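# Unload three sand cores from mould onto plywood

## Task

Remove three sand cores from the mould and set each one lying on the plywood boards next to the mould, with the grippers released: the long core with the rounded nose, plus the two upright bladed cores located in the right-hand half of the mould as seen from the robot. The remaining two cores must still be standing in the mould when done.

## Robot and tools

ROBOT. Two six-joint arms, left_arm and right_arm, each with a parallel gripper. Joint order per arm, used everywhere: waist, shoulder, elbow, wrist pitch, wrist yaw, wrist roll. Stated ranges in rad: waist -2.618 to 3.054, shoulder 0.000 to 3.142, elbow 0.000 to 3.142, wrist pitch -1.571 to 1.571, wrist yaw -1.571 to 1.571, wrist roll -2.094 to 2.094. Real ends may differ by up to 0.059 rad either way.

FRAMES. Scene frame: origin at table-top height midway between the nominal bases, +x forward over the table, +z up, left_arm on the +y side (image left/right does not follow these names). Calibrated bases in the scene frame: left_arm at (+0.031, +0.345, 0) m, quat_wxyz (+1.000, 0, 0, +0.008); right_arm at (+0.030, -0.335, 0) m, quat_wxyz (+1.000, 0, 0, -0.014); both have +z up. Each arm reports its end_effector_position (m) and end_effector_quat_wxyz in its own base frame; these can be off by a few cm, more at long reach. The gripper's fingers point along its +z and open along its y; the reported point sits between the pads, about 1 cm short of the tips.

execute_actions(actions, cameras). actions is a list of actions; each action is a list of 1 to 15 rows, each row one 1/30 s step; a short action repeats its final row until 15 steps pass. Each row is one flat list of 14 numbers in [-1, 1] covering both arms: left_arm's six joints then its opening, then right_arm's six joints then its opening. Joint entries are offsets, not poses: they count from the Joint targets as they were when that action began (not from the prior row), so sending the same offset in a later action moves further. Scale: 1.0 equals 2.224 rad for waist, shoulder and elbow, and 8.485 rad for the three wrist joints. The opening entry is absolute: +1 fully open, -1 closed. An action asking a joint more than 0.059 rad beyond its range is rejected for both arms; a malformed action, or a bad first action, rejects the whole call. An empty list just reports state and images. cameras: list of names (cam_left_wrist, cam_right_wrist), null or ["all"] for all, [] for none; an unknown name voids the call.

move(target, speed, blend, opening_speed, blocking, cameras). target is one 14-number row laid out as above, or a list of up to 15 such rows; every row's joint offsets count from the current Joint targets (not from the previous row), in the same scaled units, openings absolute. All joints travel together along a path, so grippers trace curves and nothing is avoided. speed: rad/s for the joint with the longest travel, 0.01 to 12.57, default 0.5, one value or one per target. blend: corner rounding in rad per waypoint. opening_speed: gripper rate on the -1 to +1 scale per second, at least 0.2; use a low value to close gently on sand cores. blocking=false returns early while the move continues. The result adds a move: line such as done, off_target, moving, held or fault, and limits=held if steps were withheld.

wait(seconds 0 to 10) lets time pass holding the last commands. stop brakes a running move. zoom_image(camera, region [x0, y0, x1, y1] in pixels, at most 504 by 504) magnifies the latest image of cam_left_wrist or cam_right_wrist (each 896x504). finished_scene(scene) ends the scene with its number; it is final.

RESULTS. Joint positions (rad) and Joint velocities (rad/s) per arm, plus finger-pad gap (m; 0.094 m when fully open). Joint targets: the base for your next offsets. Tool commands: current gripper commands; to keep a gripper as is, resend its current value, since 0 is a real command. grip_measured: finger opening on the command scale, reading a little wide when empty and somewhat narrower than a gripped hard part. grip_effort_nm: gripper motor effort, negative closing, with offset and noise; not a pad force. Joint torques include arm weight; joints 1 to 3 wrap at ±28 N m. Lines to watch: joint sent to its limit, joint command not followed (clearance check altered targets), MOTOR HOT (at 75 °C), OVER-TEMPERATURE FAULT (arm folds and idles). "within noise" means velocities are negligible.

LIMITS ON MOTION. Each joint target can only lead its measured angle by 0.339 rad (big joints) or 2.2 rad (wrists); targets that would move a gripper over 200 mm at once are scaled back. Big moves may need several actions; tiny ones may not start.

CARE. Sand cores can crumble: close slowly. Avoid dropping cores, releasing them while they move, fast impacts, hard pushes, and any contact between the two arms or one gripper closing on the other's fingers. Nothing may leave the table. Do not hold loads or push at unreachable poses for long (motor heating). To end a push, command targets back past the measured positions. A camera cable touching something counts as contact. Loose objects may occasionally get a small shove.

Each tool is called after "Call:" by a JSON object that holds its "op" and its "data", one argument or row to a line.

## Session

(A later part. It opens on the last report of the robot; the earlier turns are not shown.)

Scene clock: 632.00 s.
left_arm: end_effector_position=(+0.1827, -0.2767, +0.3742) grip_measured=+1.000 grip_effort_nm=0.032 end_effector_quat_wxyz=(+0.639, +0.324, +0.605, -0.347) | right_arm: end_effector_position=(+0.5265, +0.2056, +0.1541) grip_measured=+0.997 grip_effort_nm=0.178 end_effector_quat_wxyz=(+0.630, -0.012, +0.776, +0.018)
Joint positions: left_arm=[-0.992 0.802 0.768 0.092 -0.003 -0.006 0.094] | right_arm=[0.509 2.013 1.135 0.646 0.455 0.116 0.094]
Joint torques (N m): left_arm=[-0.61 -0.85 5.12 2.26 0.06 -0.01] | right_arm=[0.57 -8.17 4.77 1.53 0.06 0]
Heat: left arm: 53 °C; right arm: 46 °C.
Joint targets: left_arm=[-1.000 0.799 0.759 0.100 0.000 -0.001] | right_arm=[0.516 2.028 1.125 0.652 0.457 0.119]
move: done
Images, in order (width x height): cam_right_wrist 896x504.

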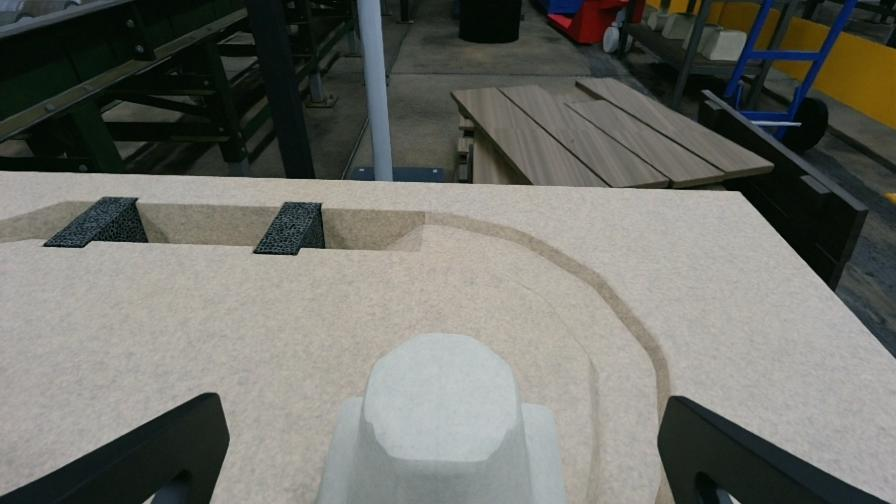

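Call:
{"op": "move", "data": {
  "target": [
    [0,0,0,0,0,0,1,0,0,0,0,0,0,-0.1],
    [0,0,0,0,0,0,1,0,0,0,0,0,0,-0.5]
  ],
  "opening_speed": 0.4,
  "cameras": ["cam_right_wrist"]
}}

Scene clock: 638.67 s.
left_arm: end_effector_position=(+0.1827, -0.2767, +0.3742) grip_measured=+1.000 grip_effort_nm=0.027 end_effector_quat_wxyz=(+0.639, +0.324, +0.605, -0.347) | right_arm: end_effector_position=(+0.5263, +0.2065, +0.1563) grip_measured=-0.277 grip_effort_nm=-1.009 end_effector_quat_wxyz=(+0.633, -0.010, +0.774, +0.018)
Joint positions: left_arm=[-0.992 0.802 0.768 0.092 -0.003 -0.006 0.094] | right_arm=[0.513 2.013 1.135 0.656 0.462 0.116 0.034]
Joint torques (N m): left_arm=[-0.51 -0.85 5.15 2.28 0.07 0.04] | right_arm=[0.29 -8.14 4.75 1.45 0.01 0]
Heat: left arm: 53 °C; right arm: 46 °C.
Joint targets: left_arm=[-1.000 0.799 0.759 0.100 0.000 -0.001] | right_arm=[0.516 2.028 1.125 0.653 0.457 0.119]
move: done
Images, in order (width x height): cam_right_wrist 896x504.

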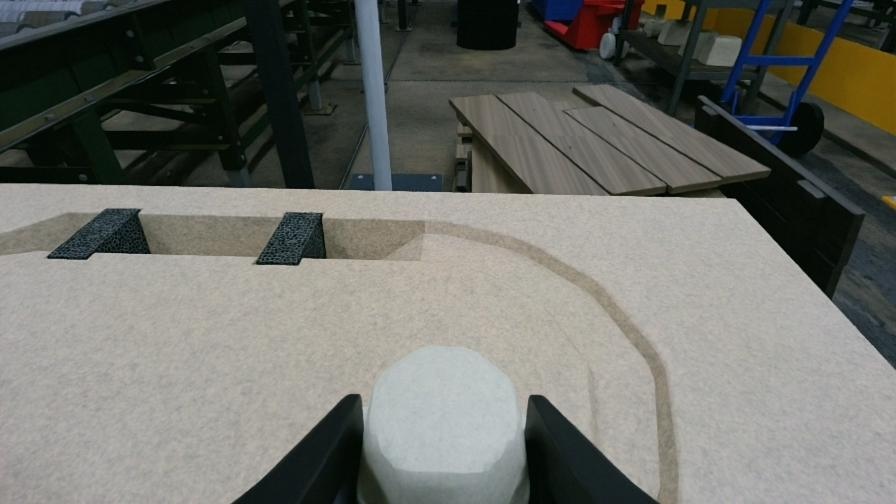

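Call:
{"op": "move", "data": {
  "target": [
    [0,0,0,0,0,0,1,0,-0.063,0.0503,-0.0169,0,0,-0.5],
    [0,0,0,0,0,0,1,0,-0.0915,0.0883,-0.0341,0,0,-0.5]
  ],
  "speed": 0.15,
  "blend": 0.05
}}

Scene clock: 647.17 s.
left_arm: end_effector_position=(+0.1827, -0.2767, +0.3742) grip_measured=+1.000 grip_effort_nm=0.032 end_effector_quat_wxyz=(+0.639, +0.324, +0.605, -0.347) | right_arm: end_effector_position=(+0.5217, +0.2067, +0.2052) grip_measured=-0.287 grip_effort_nm=-1.004 end_effector_quat_wxyz=(+0.599, -0.027, +0.800, +0.008)
Joint positions: left_arm=[-0.992 0.802 0.768 0.092 -0.003 -0.006 0.094] | right_arm=[0.513 1.885 1.27 0.297 0.446 0.119 0.033]
Joint torques (N m): left_arm=[-0.47 -0.84 5.12 2.28 0.04 0] | right_arm=[0.32 -13.96 10.19 2.11 0.17 -0.04]
Heat: left arm: 53 °C; right arm: 45 °C.
Joint targets: left_arm=[-1.000 0.799 0.759 0.100 0.000 -0.001] | right_arm=[0.516 1.824 1.321 0.363 0.457 0.119]
move: off_target (right_arm); right_arm: the wrist pitch is farthest, 0.066 rad from its target

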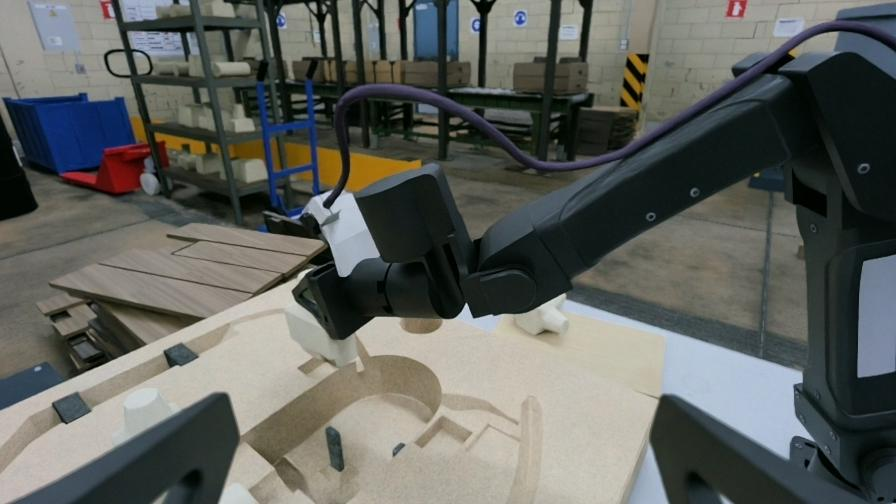

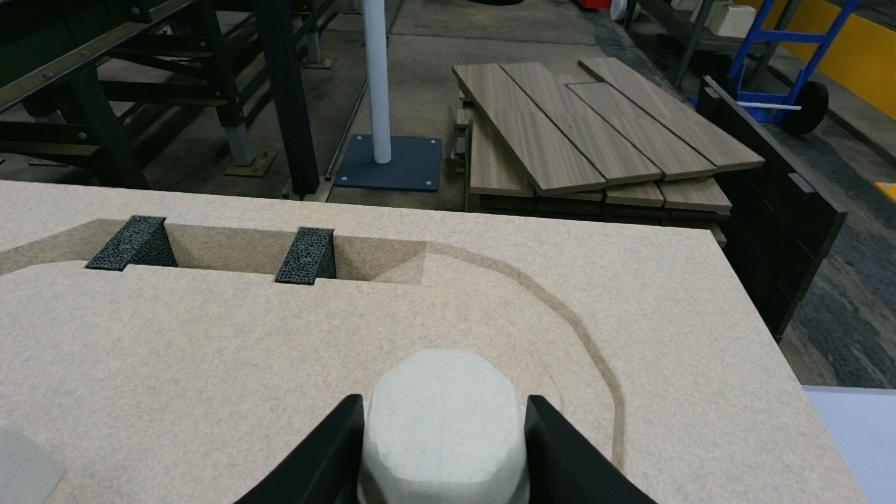

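Call:
{"op": "execute_actions", "data": {
  "actions": []
}}

Scene clock: 674.37 s.
left_arm: end_effector_position=(+0.1827, -0.2767, +0.3742) grip_measured=+1.000 grip_effort_nm=0.027 end_effector_quat_wxyz=(+0.639, +0.324, +0.605, -0.347) | right_arm: end_effector_position=(+0.5216, +0.2067, +0.2049) grip_measured=-0.287 grip_effort_nm=-1.004 end_effector_quat_wxyz=(+0.599, -0.027, +0.800, +0.007)
Joint positions: left_arm=[-0.992 0.802 0.768 0.092 -0.003 -0.006 0.094] | right_arm=[0.513 1.885 1.27 0.296 0.446 0.119 0.033]
Joint velocities: within noise
Joint torques (N m): left_arm=[-0.55 -0.91 5.15 2.29 0.07 0] | right_arm=[0.31 -13.96 10.19 2.1 0.16 -0.04]
Heat: left arm: 53 °C; right arm: 48 °C.
Joint targets: left_arm=[-1.000 0.799 0.759 0.100 0.000 -0.001] | right_arm=[0.516 1.824 1.321 0.363 0.457 0.119]
Tool commands: left_gripper/opening=+1.0 right_gripper/opening=-0.5

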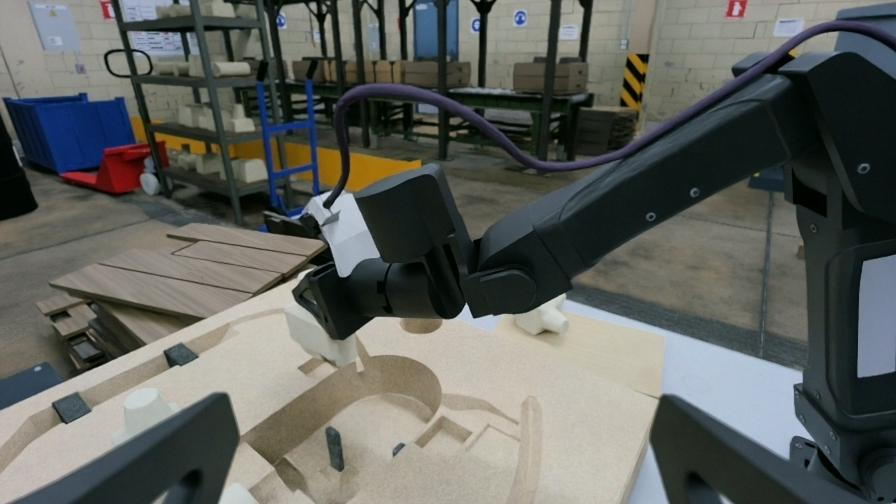

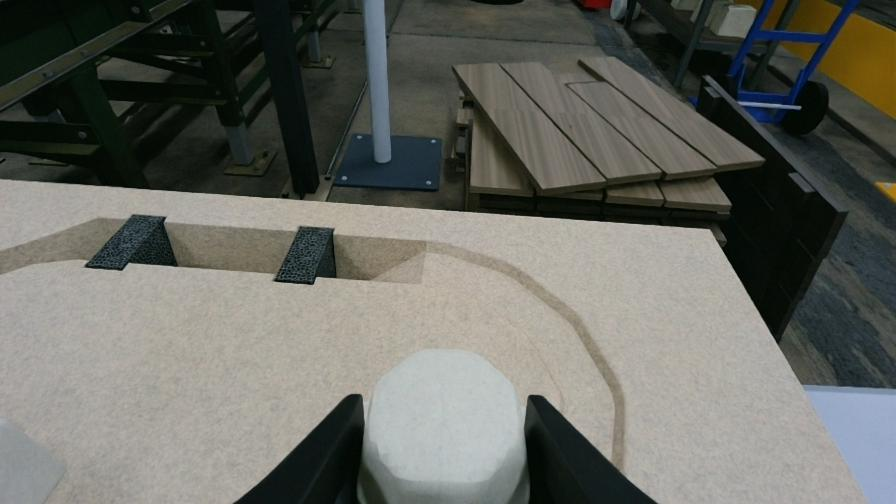

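Call:
{"op": "move", "data": {
  "target": [
    [0,0,0,0,0,0,1,-0.0971,-0.0333,0.058,-0.031,-0.0303,-0.007,-0.5],
    [0,0,0,0,0,0,1,-0.277,-0.0378,0.103,-0.1135,-0.0539,-0.014,-0.5],
    [0,0,0,0,0,0,1,-0.4267,-0.0378,0.1308,-0.2163,-0.0539,-0.014,-0.5]
  ],
  "speed": 0.5,
  "blend": 0.15
}}

Scene clock: 696.13 s.
left_arm: end_effector_position=(+0.1827, -0.2767, +0.3742) grip_measured=+1.000 grip_effort_nm=0.032 end_effector_quat_wxyz=(+0.639, +0.324, +0.605, -0.347) | right_arm: end_effector_position=(+0.2809, -0.1288, +0.1362) grip_measured=-0.287 grip_effort_nm=-1.004 end_effector_quat_wxyz=(-0.038, +0.217, +0.975, +0.006)
Joint positions: left_arm=[-0.992 0.802 0.768 0.092 -0.003 -0.006 0.094] | right_arm=[-0.43 1.785 1.574 -1.437 0.005 0.008 0.033]
Joint torques (N m): left_arm=[-0.53 -0.87 5.15 2.28 0.03 0.03] | right_arm=[-0.25 -10.78 8.05 -0.31 -0.05 -0.11]
Heat: left arm: 53 °C; right arm: 50 °C.
Joint targets: left_arm=[-1.000 0.799 0.759 0.100 0.000 -0.001] | right_arm=[-0.433 1.740 1.612 -1.472 0.000 0.001]
move: off_target (right_arm); blend cut to 0.1315 rad at target 1; right_arm: the shoulder is farthest, 0.045 rad from its target

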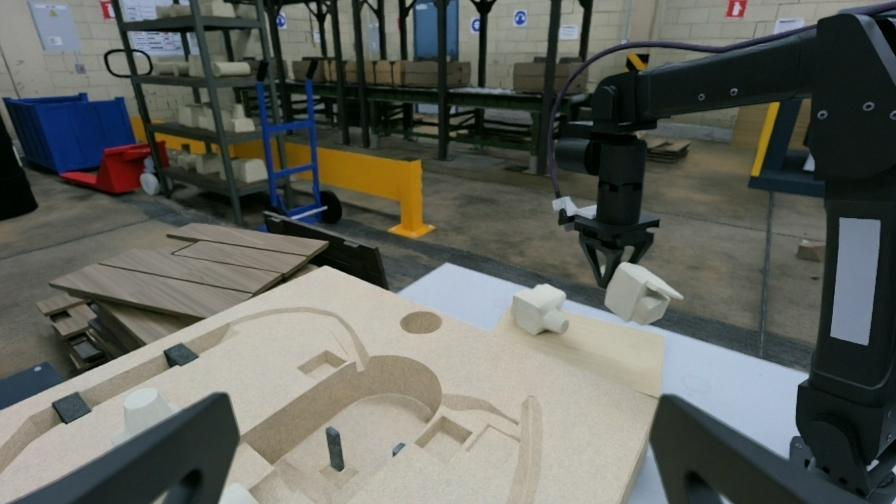

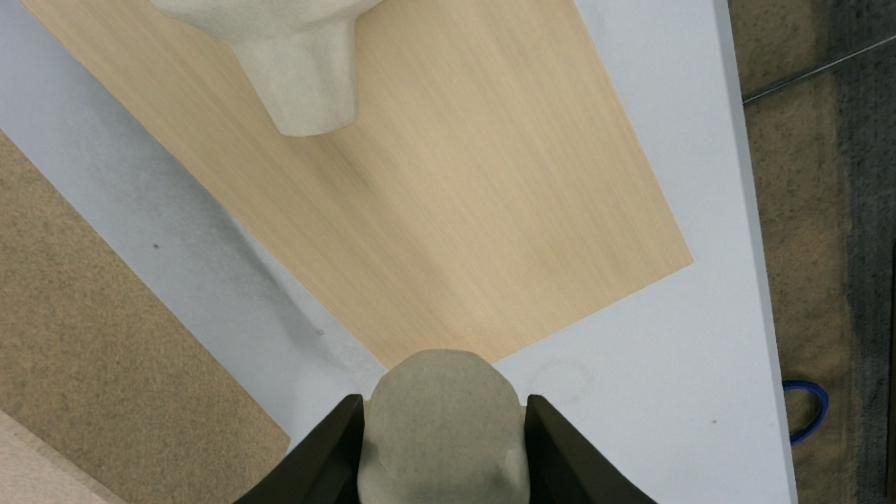

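Call:
{"op": "move", "data": {
  "target": [0.0256,0.379,0.044,0.069,0,0,1,-0.0211,0.1034,-0.0393,0.0167,0,0,-0.5],
  "speed": 0.5
}}

Call:
{"op": "zoom_image", "data": {
  "camera": "cam_left_wrist",
  "region": [400, 100, 800, 504]
}}

Scene clock: 716.40 s.
left_arm: end_effector_position=(+0.2897, -0.4030, +0.2134) grip_measured=+1.000 grip_effort_nm=0.032 end_effector_quat_wxyz=(+0.583, +0.342, +0.672, -0.301) | right_arm: end_effector_position=(+0.2869, -0.1466, +0.0676) grip_measured=-0.287 grip_effort_nm=-1.004 end_effector_quat_wxyz=(-0.092, +0.237, +0.967, +0.020)
Joint positions: left_arm=[-0.951 1.634 0.832 0.663 -0.003 -0.006 0.094] | right_arm=[-0.473 1.967 1.525 -1.318 0.004 0.008 0.033]
Joint torques (N m): left_arm=[0.65 -5.91 7.27 2.46 0.08 -0.02] | right_arm=[-0.59 -8.01 4.72 -0.33 -0.05 -0.12]
Heat: left arm: 53 °C; right arm: 50 °C.
Joint targets: left_arm=[-0.943 1.642 0.857 0.686 0.000 -0.001] | right_arm=[-0.480 1.970 1.525 -1.330 0.000 0.001]
move: done

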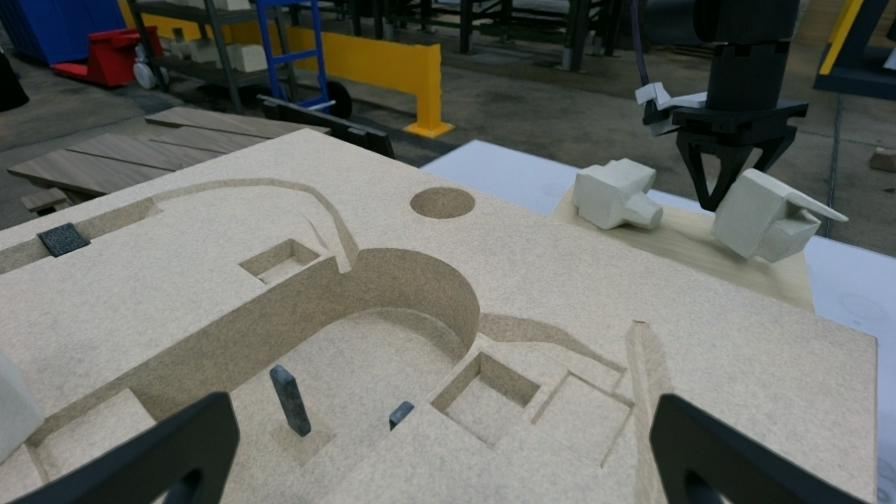

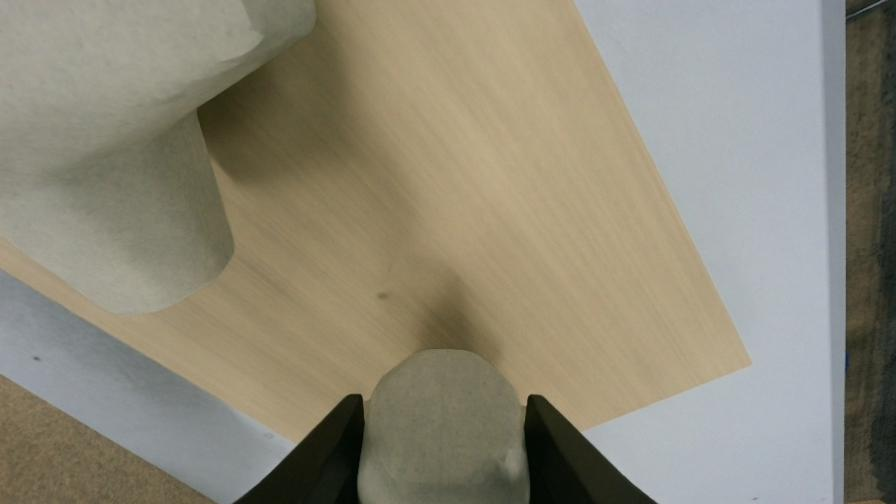

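Scaled by 1.248.

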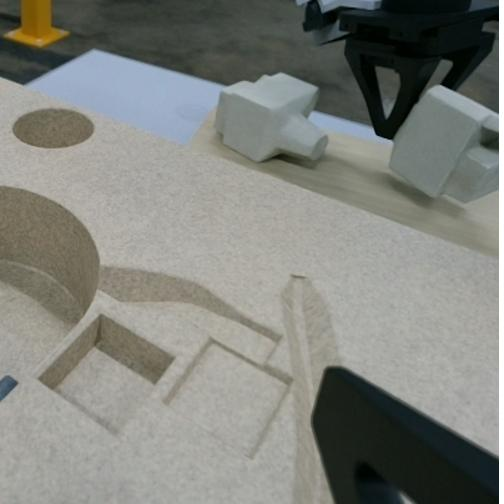

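Call:
{"op": "zoom_image", "data": {
  "camera": "cam_left_wrist",
  "region": [640, 100, 880, 300]
}}

Scaled by 2.100.

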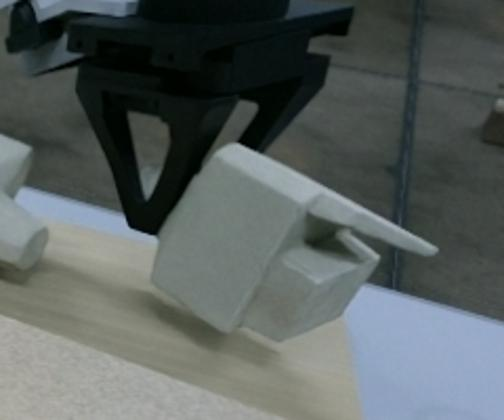

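Call:
{"op": "move", "data": {
  "target": [0,0,0,0,0,0,1,0,0.0099,-0.0261,0.0094,0,0,-0.5],
  "speed": 0.1,
  "cameras": ["cam_left_wrist"]
}}

Call:
{"op": "zoom_image", "data": {
  "camera": "cam_left_wrist",
  "region": [640, 100, 880, 300]
}}

Scene clock: 732.70 s.
left_arm: end_effector_position=(+0.2898, -0.4031, +0.2137) grip_measured=+1.000 grip_effort_nm=0.022 end_effector_quat_wxyz=(+0.584, +0.342, +0.672, -0.301) | right_arm: end_effector_position=(+0.2876, -0.1470, +0.0467) grip_measured=-0.287 grip_effort_nm=-1.009 end_effector_quat_wxyz=(-0.091, +0.237, +0.967, +0.019)
Joint positions: left_arm=[-0.951 1.634 0.832 0.665 -0.003 -0.006 0.094] | right_arm=[-0.473 1.987 1.469 -1.239 0.004 0.008 0.033]
Joint torques (N m): left_arm=[0.59 -5.91 7.25 2.47 0.06 0] | right_arm=[-0.58 -7.9 4.57 -0.33 -0.05 -0.11]
Heat: left arm: 51 °C; right arm: 46 °C.
Joint targets: left_arm=[-0.943 1.642 0.857 0.686 0.000 -0.001] | right_arm=[-0.480 1.992 1.467 -1.251 0.000 0.001]
move: done
Images, in order (width x height): cam_left_wrist 896x504.

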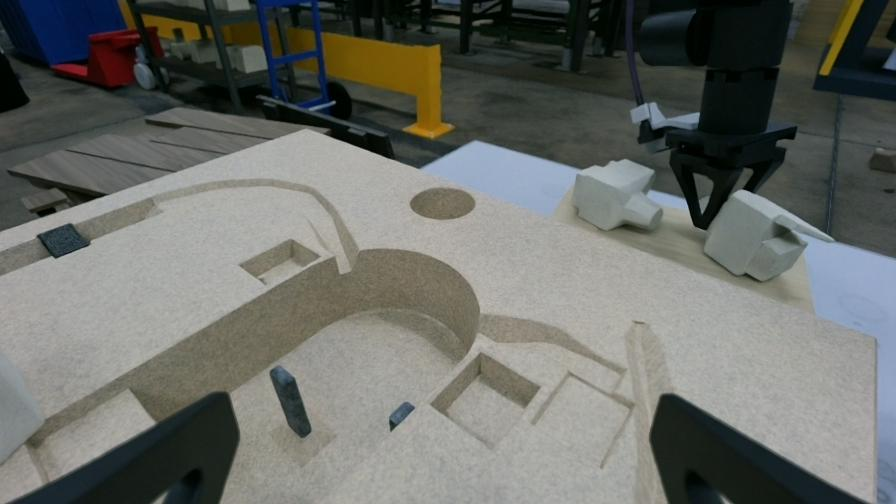

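Scaled by 2.100.

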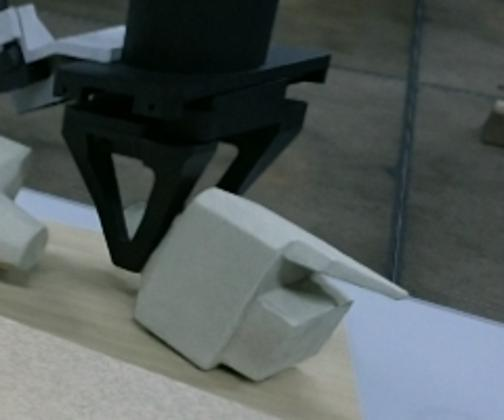

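Call:
{"op": "move", "data": {
  "target": [0,0,0,0,0,0,1,0,0.003,-0.0075,0.0027,0,0,-0.5],
  "speed": 0.06,
  "cameras": ["cam_left_wrist"]
}}

Call:
{"op": "zoom_image", "data": {
  "camera": "cam_left_wrist",
  "region": [640, 100, 880, 300]
}}

Scene clock: 735.97 s.
left_arm: end_effector_position=(+0.2898, -0.4031, +0.2137) grip_measured=+1.000 grip_effort_nm=0.032 end_effector_quat_wxyz=(+0.584, +0.342, +0.672, -0.301) | right_arm: end_effector_position=(+0.2877, -0.1469, +0.0443) grip_measured=-0.287 grip_effort_nm=-1.009 end_effector_quat_wxyz=(-0.090, +0.237, +0.967, +0.019)
Joint positions: left_arm=[-0.951 1.634 0.832 0.665 -0.003 -0.006 0.094] | right_arm=[-0.473 1.987 1.459 -1.227 0.003 0.008 0.033]
Joint torques (N m): left_arm=[0.61 -5.93 7.27 2.44 0.06 0] | right_arm=[-0.58 -7.38 3.99 -0.2 -0.08 -0.11]
Heat: left arm: 51 °C; right arm: 46 °C.
Joint targets: left_arm=[-0.943 1.642 0.857 0.686 0.000 -0.001] | right_arm=[-0.480 1.999 1.450 -1.228 0.000 0.001]
move: done
Images, in order (width x height): cam_left_wrist 896x504.

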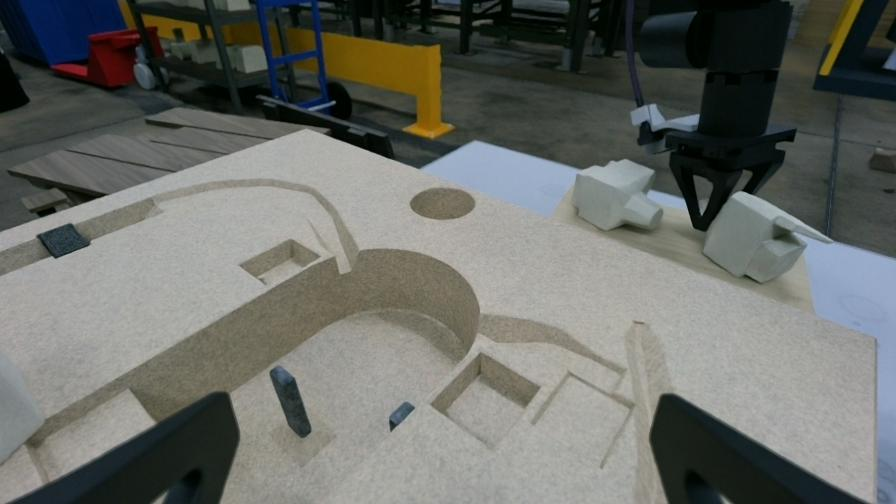

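Scaled by 2.100.

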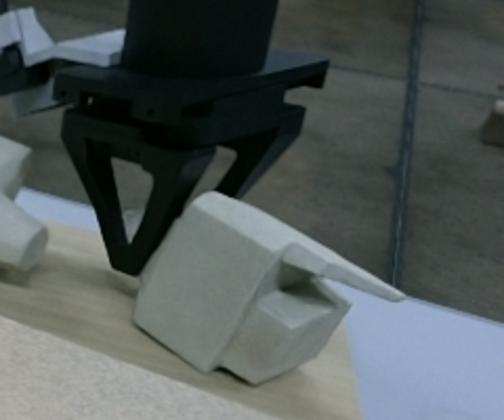

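Call:
{"op": "move", "data": {
  "target": [0,0,0,0,0,0,1,0,0.002,-0.005,0.0018,0,0,-0.5],
  "speed": 0.06,
  "cameras": ["cam_left_wrist"]
}}

Call:
{"op": "zoom_image", "data": {
  "camera": "cam_left_wrist",
  "region": [640, 140, 860, 300]
}}

Scene clock: 739.07 s.
left_arm: end_effector_position=(+0.2898, -0.4031, +0.2137) grip_measured=+1.000 grip_effort_nm=0.027 end_effector_quat_wxyz=(+0.584, +0.342, +0.672, -0.301) | right_arm: end_effector_position=(+0.2882, -0.1458, +0.0431) grip_measured=-0.287 grip_effort_nm=-1.009 end_effector_quat_wxyz=(-0.088, +0.237, +0.967, +0.023)
Joint positions: left_arm=[-0.951 1.634 0.832 0.665 -0.003 -0.006 0.094] | right_arm=[-0.474 1.987 1.455 -1.221 -0.004 0.008 0.033]
Joint torques (N m): left_arm=[0.58 -5.91 7.31 2.45 0.05 0.02] | right_arm=[-0.57 -7.02 3.52 -0.09 0.03 -0.11]
Heat: left arm: 51 °C; right arm: 45 °C.
Joint targets: left_arm=[-0.943 1.642 0.857 0.686 0.000 -0.001] | right_arm=[-0.480 2.004 1.439 -1.213 0.000 0.001]
move: done
Images, in order (width x height): cam_left_wrist 896x504.

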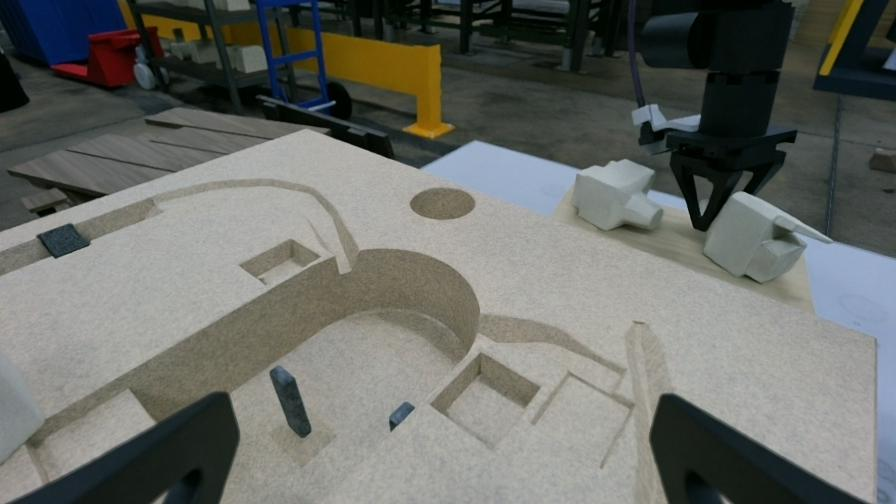

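Scaled by 2.291.

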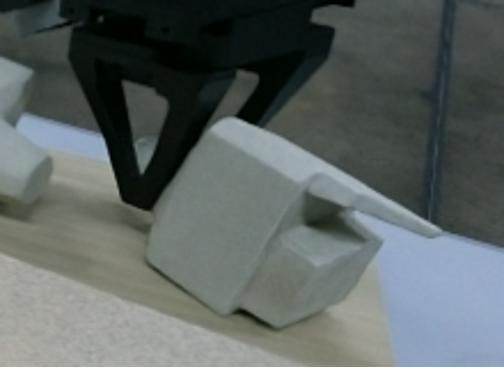

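Call:
{"op": "move", "data": {
  "target": [0,0,0,0,0,0,1,0,0,0,0,0,0,-0.30],
  "opening_speed": 0.2,
  "cameras": ["cam_left_wrist", "cam_right_wrist"]
}}

Call:
{"op": "zoom_image", "data": {
  "camera": "cam_left_wrist",
  "region": [640, 140, 860, 300]
}}

Scene clock: 745.60 s.
left_arm: end_effector_position=(+0.2898, -0.4031, +0.2137) grip_measured=+1.000 grip_effort_nm=0.022 end_effector_quat_wxyz=(+0.584, +0.342, +0.672, -0.301) | right_arm: end_effector_position=(+0.2883, -0.1458, +0.0431) grip_measured=-0.287 grip_effort_nm=-0.999 end_effector_quat_wxyz=(-0.088, +0.237, +0.967, +0.023)
Joint positions: left_arm=[-0.951 1.634 0.832 0.665 -0.003 -0.006 0.094] | right_arm=[-0.474 1.987 1.455 -1.22 -0.004 0.008 0.033]
Joint torques (N m): left_arm=[0.58 -5.87 7.36 2.45 0.07 -0.01] | right_arm=[-0.55 -7.05 3.48 -0.11 0.03 -0.12]
Heat: left arm: 51 °C; right arm: 45 °C.
Joint targets: left_arm=[-0.943 1.642 0.857 0.686 0.000 -0.001] | right_arm=[-0.480 2.004 1.439 -1.212 0.000 0.001]
move: done

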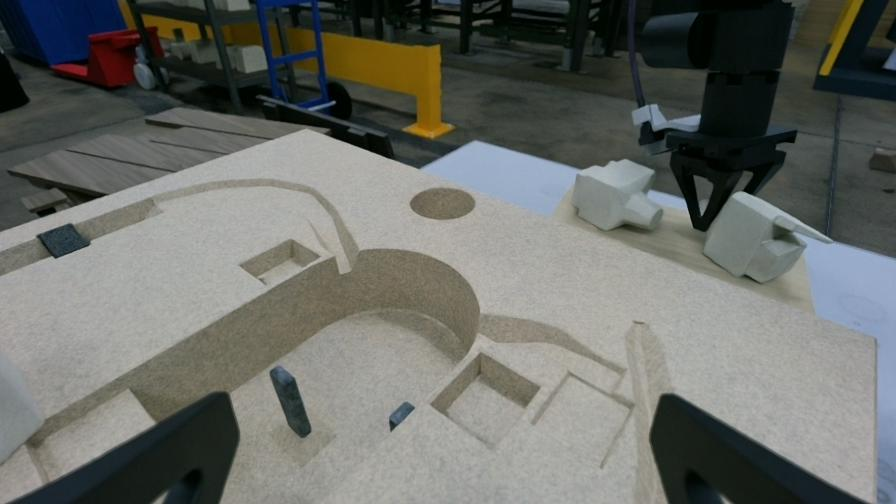

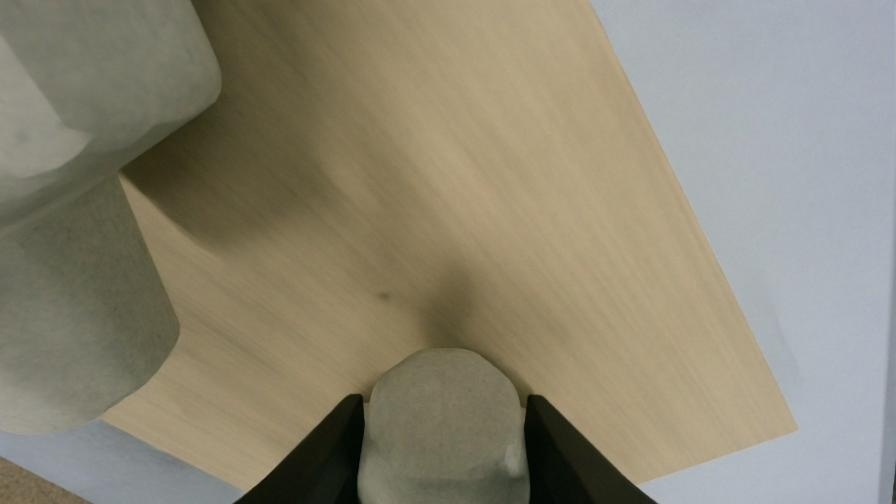

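Scaled by 2.291.

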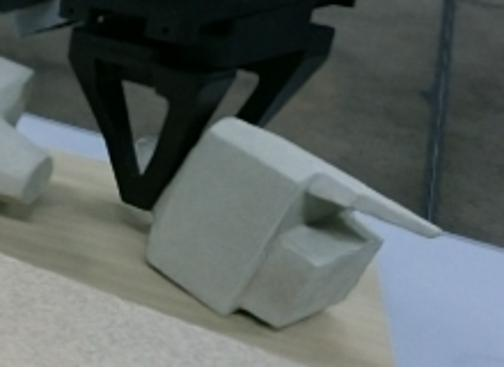

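Call:
{"op": "move", "data": {
  "target": [0,0,0,0,0,0,1,0,0,0,0,0,0,-0.26],
  "opening_speed": 0.2,
  "cameras": ["cam_left_wrist"]
}}

Call:
{"op": "zoom_image", "data": {
  "camera": "cam_left_wrist",
  "region": [640, 140, 860, 300]
}}

Call:
{"op": "move", "data": {
  "target": [0,0,0,0,0,0,1,0,0,0,0,0,0,-0.22],
  "opening_speed": 0.2,
  "cameras": ["cam_left_wrist"]
}}

Call:
{"op": "zoom_image", "data": {
  "camera": "cam_left_wrist",
  "region": [640, 140, 860, 300]
}}

Scene clock: 748.77 s.
left_arm: end_effector_position=(+0.2898, -0.4031, +0.2137) grip_measured=+1.000 grip_effort_nm=0.032 end_effector_quat_wxyz=(+0.584, +0.342, +0.672, -0.301) | right_arm: end_effector_position=(+0.2887, -0.1460, +0.0424) grip_measured=-0.256 grip_effort_nm=-0.173 end_effector_quat_wxyz=(-0.087, +0.237, +0.967, +0.023)
Joint positions: left_arm=[-0.951 1.634 0.832 0.665 -0.003 -0.006 0.094] | right_arm=[-0.474 1.987 1.452 -1.216 -0.004 0.008 0.035]
Joint torques (N m): left_arm=[0.59 -5.89 7.24 2.47 0.04 0.02] | right_arm=[-0.57 -7.05 3.67 -0.15 0.03 -0.12]
Heat: left arm: 50 °C; right arm: 44 °C.
Joint targets: left_arm=[-0.943 1.642 0.857 0.686 0.000 -0.001] | right_arm=[-0.480 2.004 1.439 -1.212 0.000 0.001]
move: done
Images, in order (width x height): cam_left_wrist 896x504.

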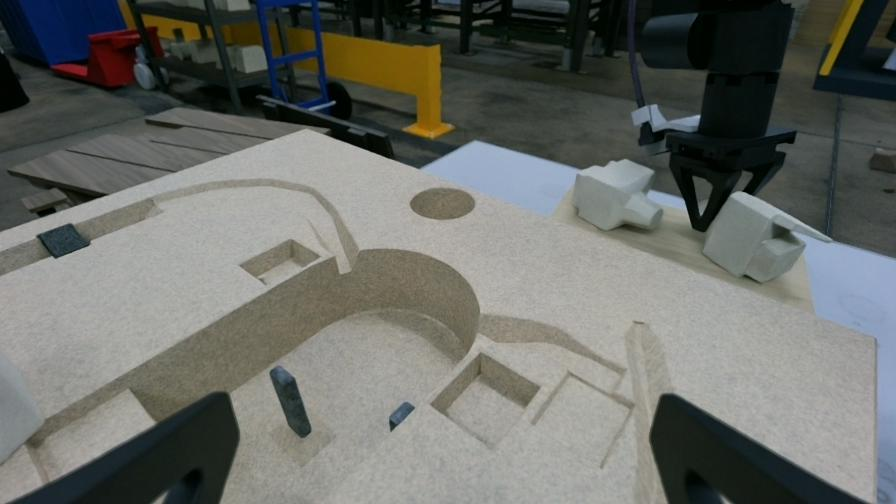

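Scaled by 2.291.

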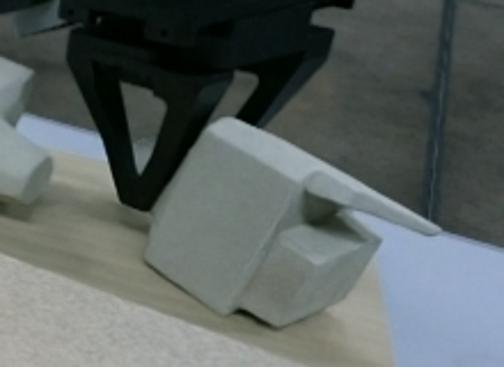

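Scene clock: 749.27 s.
left_arm: end_effector_position=(+0.2898, -0.4031, +0.2137) grip_measured=+1.000 grip_effort_nm=0.032 end_effector_quat_wxyz=(+0.584, +0.342, +0.672, -0.301) | right_arm: end_effector_position=(+0.2887, -0.1462, +0.0414) grip_measured=-0.223 grip_effort_nm=0.173 end_effector_quat_wxyz=(-0.086, +0.237, +0.967, +0.022)
Joint positions: left_arm=[-0.951 1.634 0.832 0.665 -0.003 -0.006 0.094] | right_arm=[-0.474 1.987 1.449 -1.211 -0.003 0.007 0.037]
Joint torques (N m): left_arm=[0.62 -5.96 7.23 2.47 0.06 -0.02] | right_arm=[-0.55 -7.04 3.95 -0.2 0.02 -0.11]
Heat: left arm: 50 °C; right arm: 44 °C.
Joint targets: left_arm=[-0.943 1.642 0.857 0.686 0.000 -0.001] | right_arm=[-0.480 2.004 1.439 -1.212 0.000 0.001]
move: done
Images, in order (width x height): cam_left_wrist 896x504.

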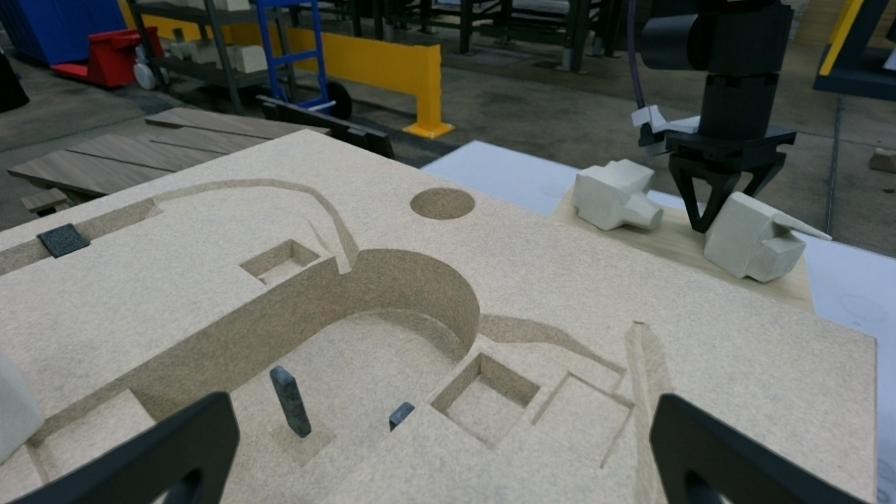

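Scaled by 2.291.

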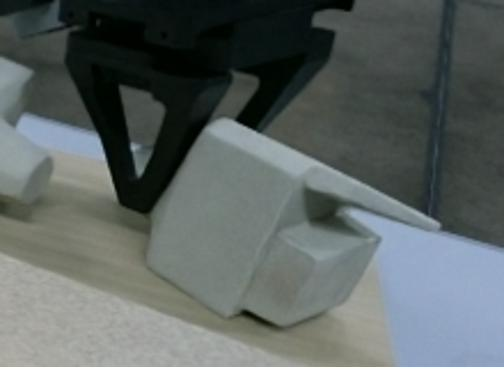

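Call:
{"op": "move", "data": {
  "target": [0,0,0,0,0,0,1,0,0,0,0,0,0,-0.1],
  "opening_speed": 0.2,
  "cameras": ["cam_left_wrist"]
}}

Call:
{"op": "zoom_image", "data": {
  "camera": "cam_left_wrist",
  "region": [640, 140, 860, 300]
}}

Call:
{"op": "move", "data": {
  "target": [0,0,0,0,0,0,1,0,0,0,0,0,0,0.5],
  "opening_speed": 0.4,
  "cameras": ["cam_right_wrist","cam_left_wrist"]
}}

Call:
{"op": "zoom_image", "data": {
  "camera": "cam_left_wrist",
  "region": [640, 140, 860, 300]
}}

Scene clock: 754.03 s.
left_arm: end_effector_position=(+0.2898, -0.4031, +0.2137) grip_measured=+1.000 grip_effort_nm=0.022 end_effector_quat_wxyz=(+0.584, +0.342, +0.672, -0.301) | right_arm: end_effector_position=(+0.2887, -0.1462, +0.0414) grip_measured=-0.103 grip_effort_nm=0.178 end_effector_quat_wxyz=(-0.086, +0.237, +0.967, +0.022)
Joint positions: left_arm=[-0.951 1.634 0.832 0.665 -0.003 -0.006 0.094] | right_arm=[-0.474 1.987 1.449 -1.211 -0.003 0.007 0.042]
Joint torques (N m): left_arm=[0.59 -5.83 7.31 2.45 0.04 -0.01] | right_arm=[-0.53 -7.02 3.97 -0.2 0.02 -0.11]
Heat: left arm: 50 °C; right arm: 44 °C.
Joint targets: left_arm=[-0.943 1.642 0.857 0.686 0.000 -0.001] | right_arm=[-0.480 2.004 1.439 -1.212 0.000 0.001]
move: done
Images, in order (width x height): cam_left_wrist 896x504.

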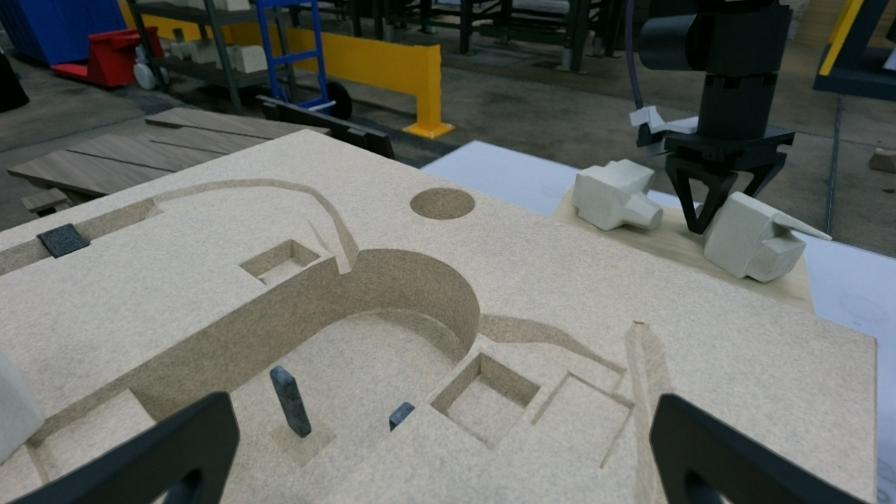

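Scaled by 2.291.

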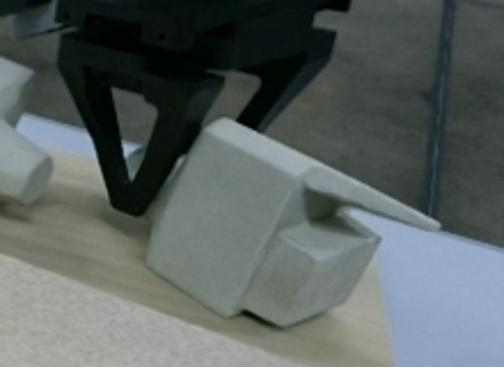

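Scene clock: 755.73 s.
left_arm: end_effector_position=(+0.2898, -0.4031, +0.2137) grip_measured=+1.000 grip_effort_nm=0.037 end_effector_quat_wxyz=(+0.584, +0.342, +0.672, -0.301) | right_arm: end_effector_position=(+0.2887, -0.1462, +0.0414) grip_measured=+0.497 grip_effort_nm=0.178 end_effector_quat_wxyz=(-0.086, +0.237, +0.967, +0.022)
Joint positions: left_arm=[-0.951 1.634 0.832 0.665 -0.003 -0.006 0.094] | right_arm=[-0.474 1.987 1.449 -1.211 -0.003 0.007 0.07]
Joint torques (N m): left_arm=[0.61 -5.87 7.25 2.45 0.04 0] | right_arm=[-0.55 -7.02 3.95 -0.19 0.01 -0.11]
Heat: left arm: 50 °C; right arm: 44 °C.
Joint targets: left_arm=[-0.943 1.642 0.857 0.686 0.000 -0.001] | right_arm=[-0.480 2.004 1.439 -1.212 0.000 0.001]
move: done

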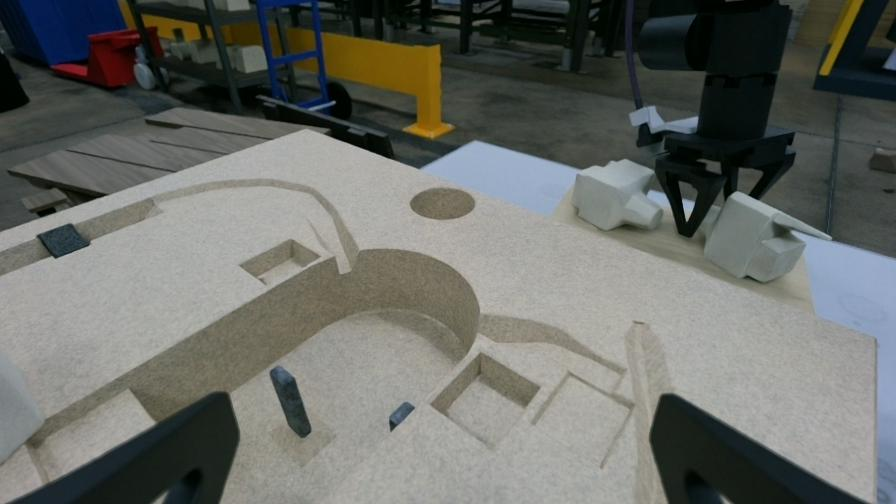

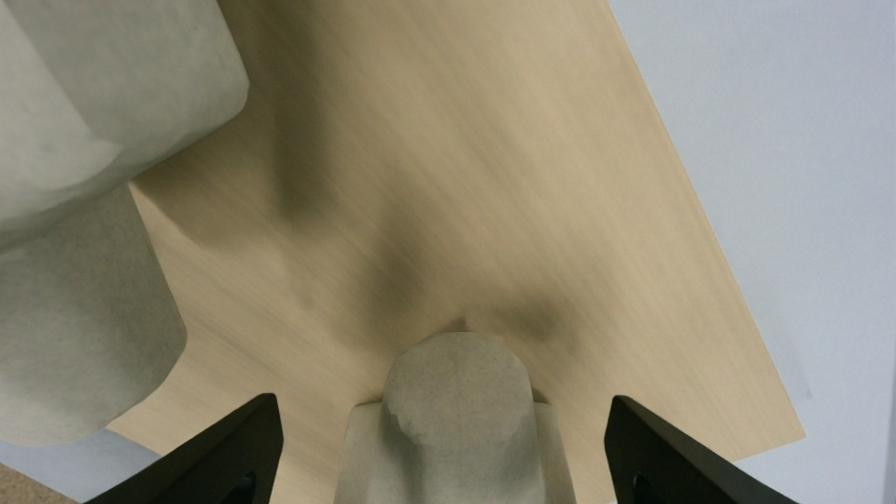

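Scaled by 2.291.

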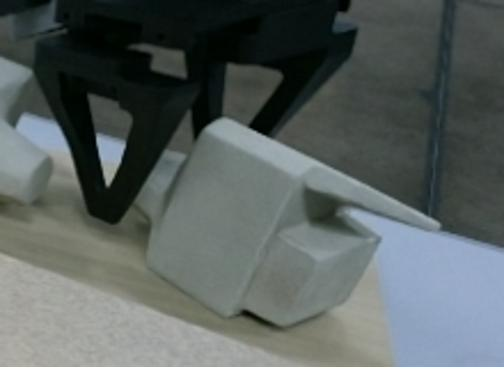

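Call:
{"op": "move", "data": {
  "target": [
    [0,0,0,0,0,0,1,0,-0.0315,0.054,-0.0165,0,0,0.5],
    [0.1835,-0.398,-0.04,-0.128,0,0,1,0,-0.117,0.09,-0.034,0,0,0.5]
  ],
  "speed": [0.2,0.6]
}}

Scene clock: 765.67 s.
left_arm: end_effector_position=(+0.2608, -0.1555, +0.2709) grip_measured=+1.000 grip_effort_nm=0.022 end_effector_quat_wxyz=(+0.537, +0.219, +0.801, -0.150) | right_arm: end_effector_position=(+0.2727, -0.1380, +0.1494) grip_measured=+0.497 grip_effort_nm=0.173 end_effector_quat_wxyz=(-0.036, +0.238, +0.971, +0.010)
Joint positions: left_arm=[-0.543 0.765 0.779 -0.403 -0.003 -0.006 0.094] | right_arm=[-0.474 1.774 1.612 -1.485 -0.003 0.007 0.07]
Joint torques (N m): left_arm=[0.66 -0.92 4.79 2.2 0.07 0.01] | right_arm=[-0.57 -9.4 7.13 -0.14 0.02 -0.11]
Heat: left arm: 50 °C; right arm: 45 °C.
Joint targets: left_arm=[-0.535 0.757 0.769 -0.400 0.000 -0.001] | right_arm=[-0.480 1.743 1.639 -1.501 0.000 0.001]
move: done

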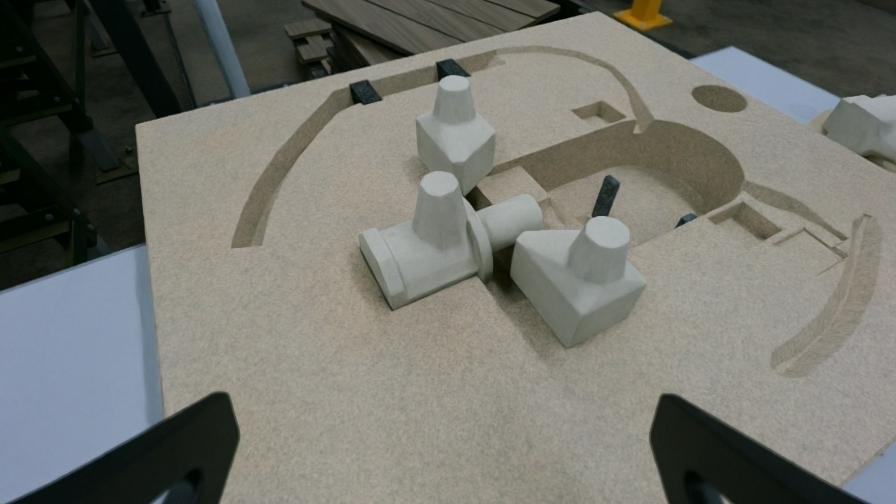

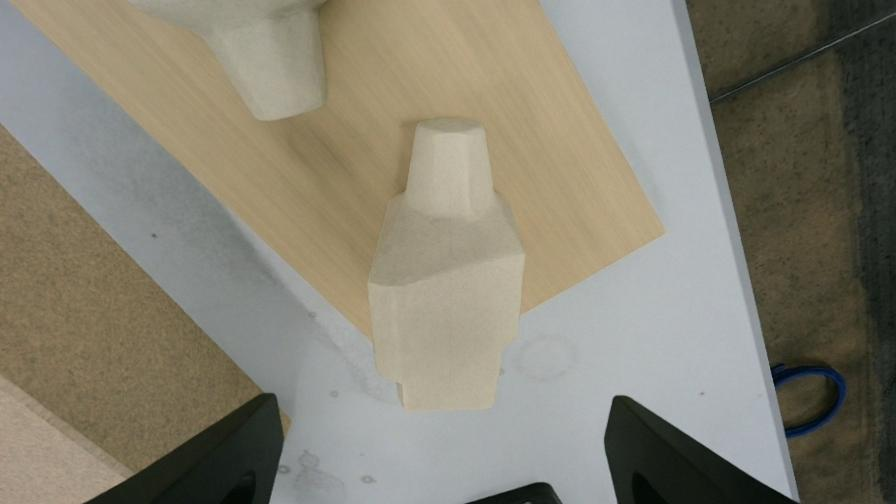

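Call:
{"op": "zoom_image", "data": {
  "camera": "cam_left_wrist",
  "region": [340, 60, 680, 360]
}}

Scaled by 1.482.

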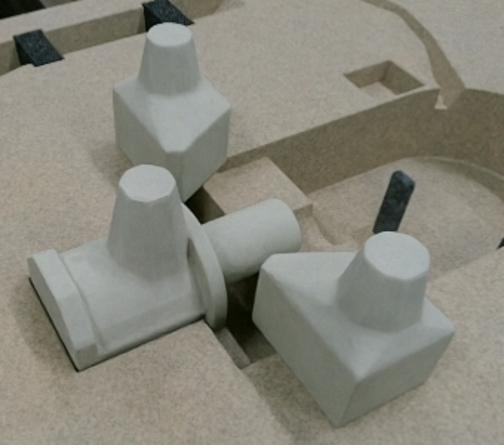

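Call:
{"op": "move", "data": {
  "target": [
    [0.1116,0.379,0.52,-0.1179,0.069,0.1466,1,0,0,0,0,0,0,0.5],
    [0.1116,0.6835,0.7086,-0.1205,0.069,0.1466,1,0,0,0,0,0,0,0.5]
  ],
  "speed": 0.6,
  "blend": 0.1,
  "cameras": ["cam_left_wrist"]
}}

Scene clock: 830.53 s.
left_arm: end_effector_position=(+0.4294, -0.2276, +0.1779) grip_measured=+1.000 grip_effort_nm=0.032 end_effector_quat_wxyz=(+0.214, +0.682, +0.671, -0.198) | right_arm: end_effector_position=(+0.2723, -0.1378, +0.1494) grip_measured=+0.497 grip_effort_nm=0.173 end_effector_quat_wxyz=(-0.037, +0.238, +0.971, +0.010)
Joint positions: left_arm=[-0.294 2.267 2.322 -1.414 0.558 1.233 0.094] | right_arm=[-0.474 1.774 1.612 -1.487 -0.003 0.007 0.07]
Joint torques (N m): left_arm=[0.51 -10.14 6.54 0.73 0.66 0.07] | right_arm=[-0.55 -9.43 7.13 -0.14 0.02 -0.12]
Heat: left arm: 50 °C; right arm: 48 °C.
Joint targets: left_arm=[-0.287 2.278 2.345 -1.423 0.585 1.243] | right_arm=[-0.480 1.743 1.639 -1.501 0.000 0.001]
move: done
Images, in order (width x height): cam_left_wrist 896x504.

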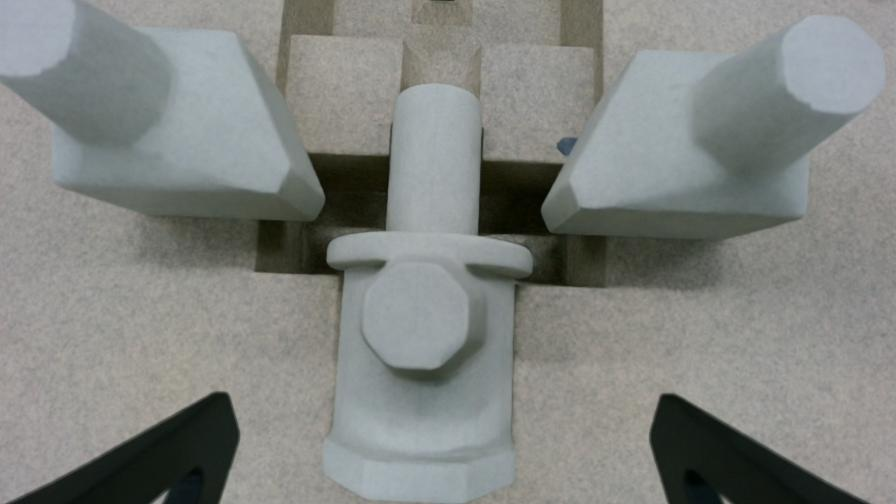

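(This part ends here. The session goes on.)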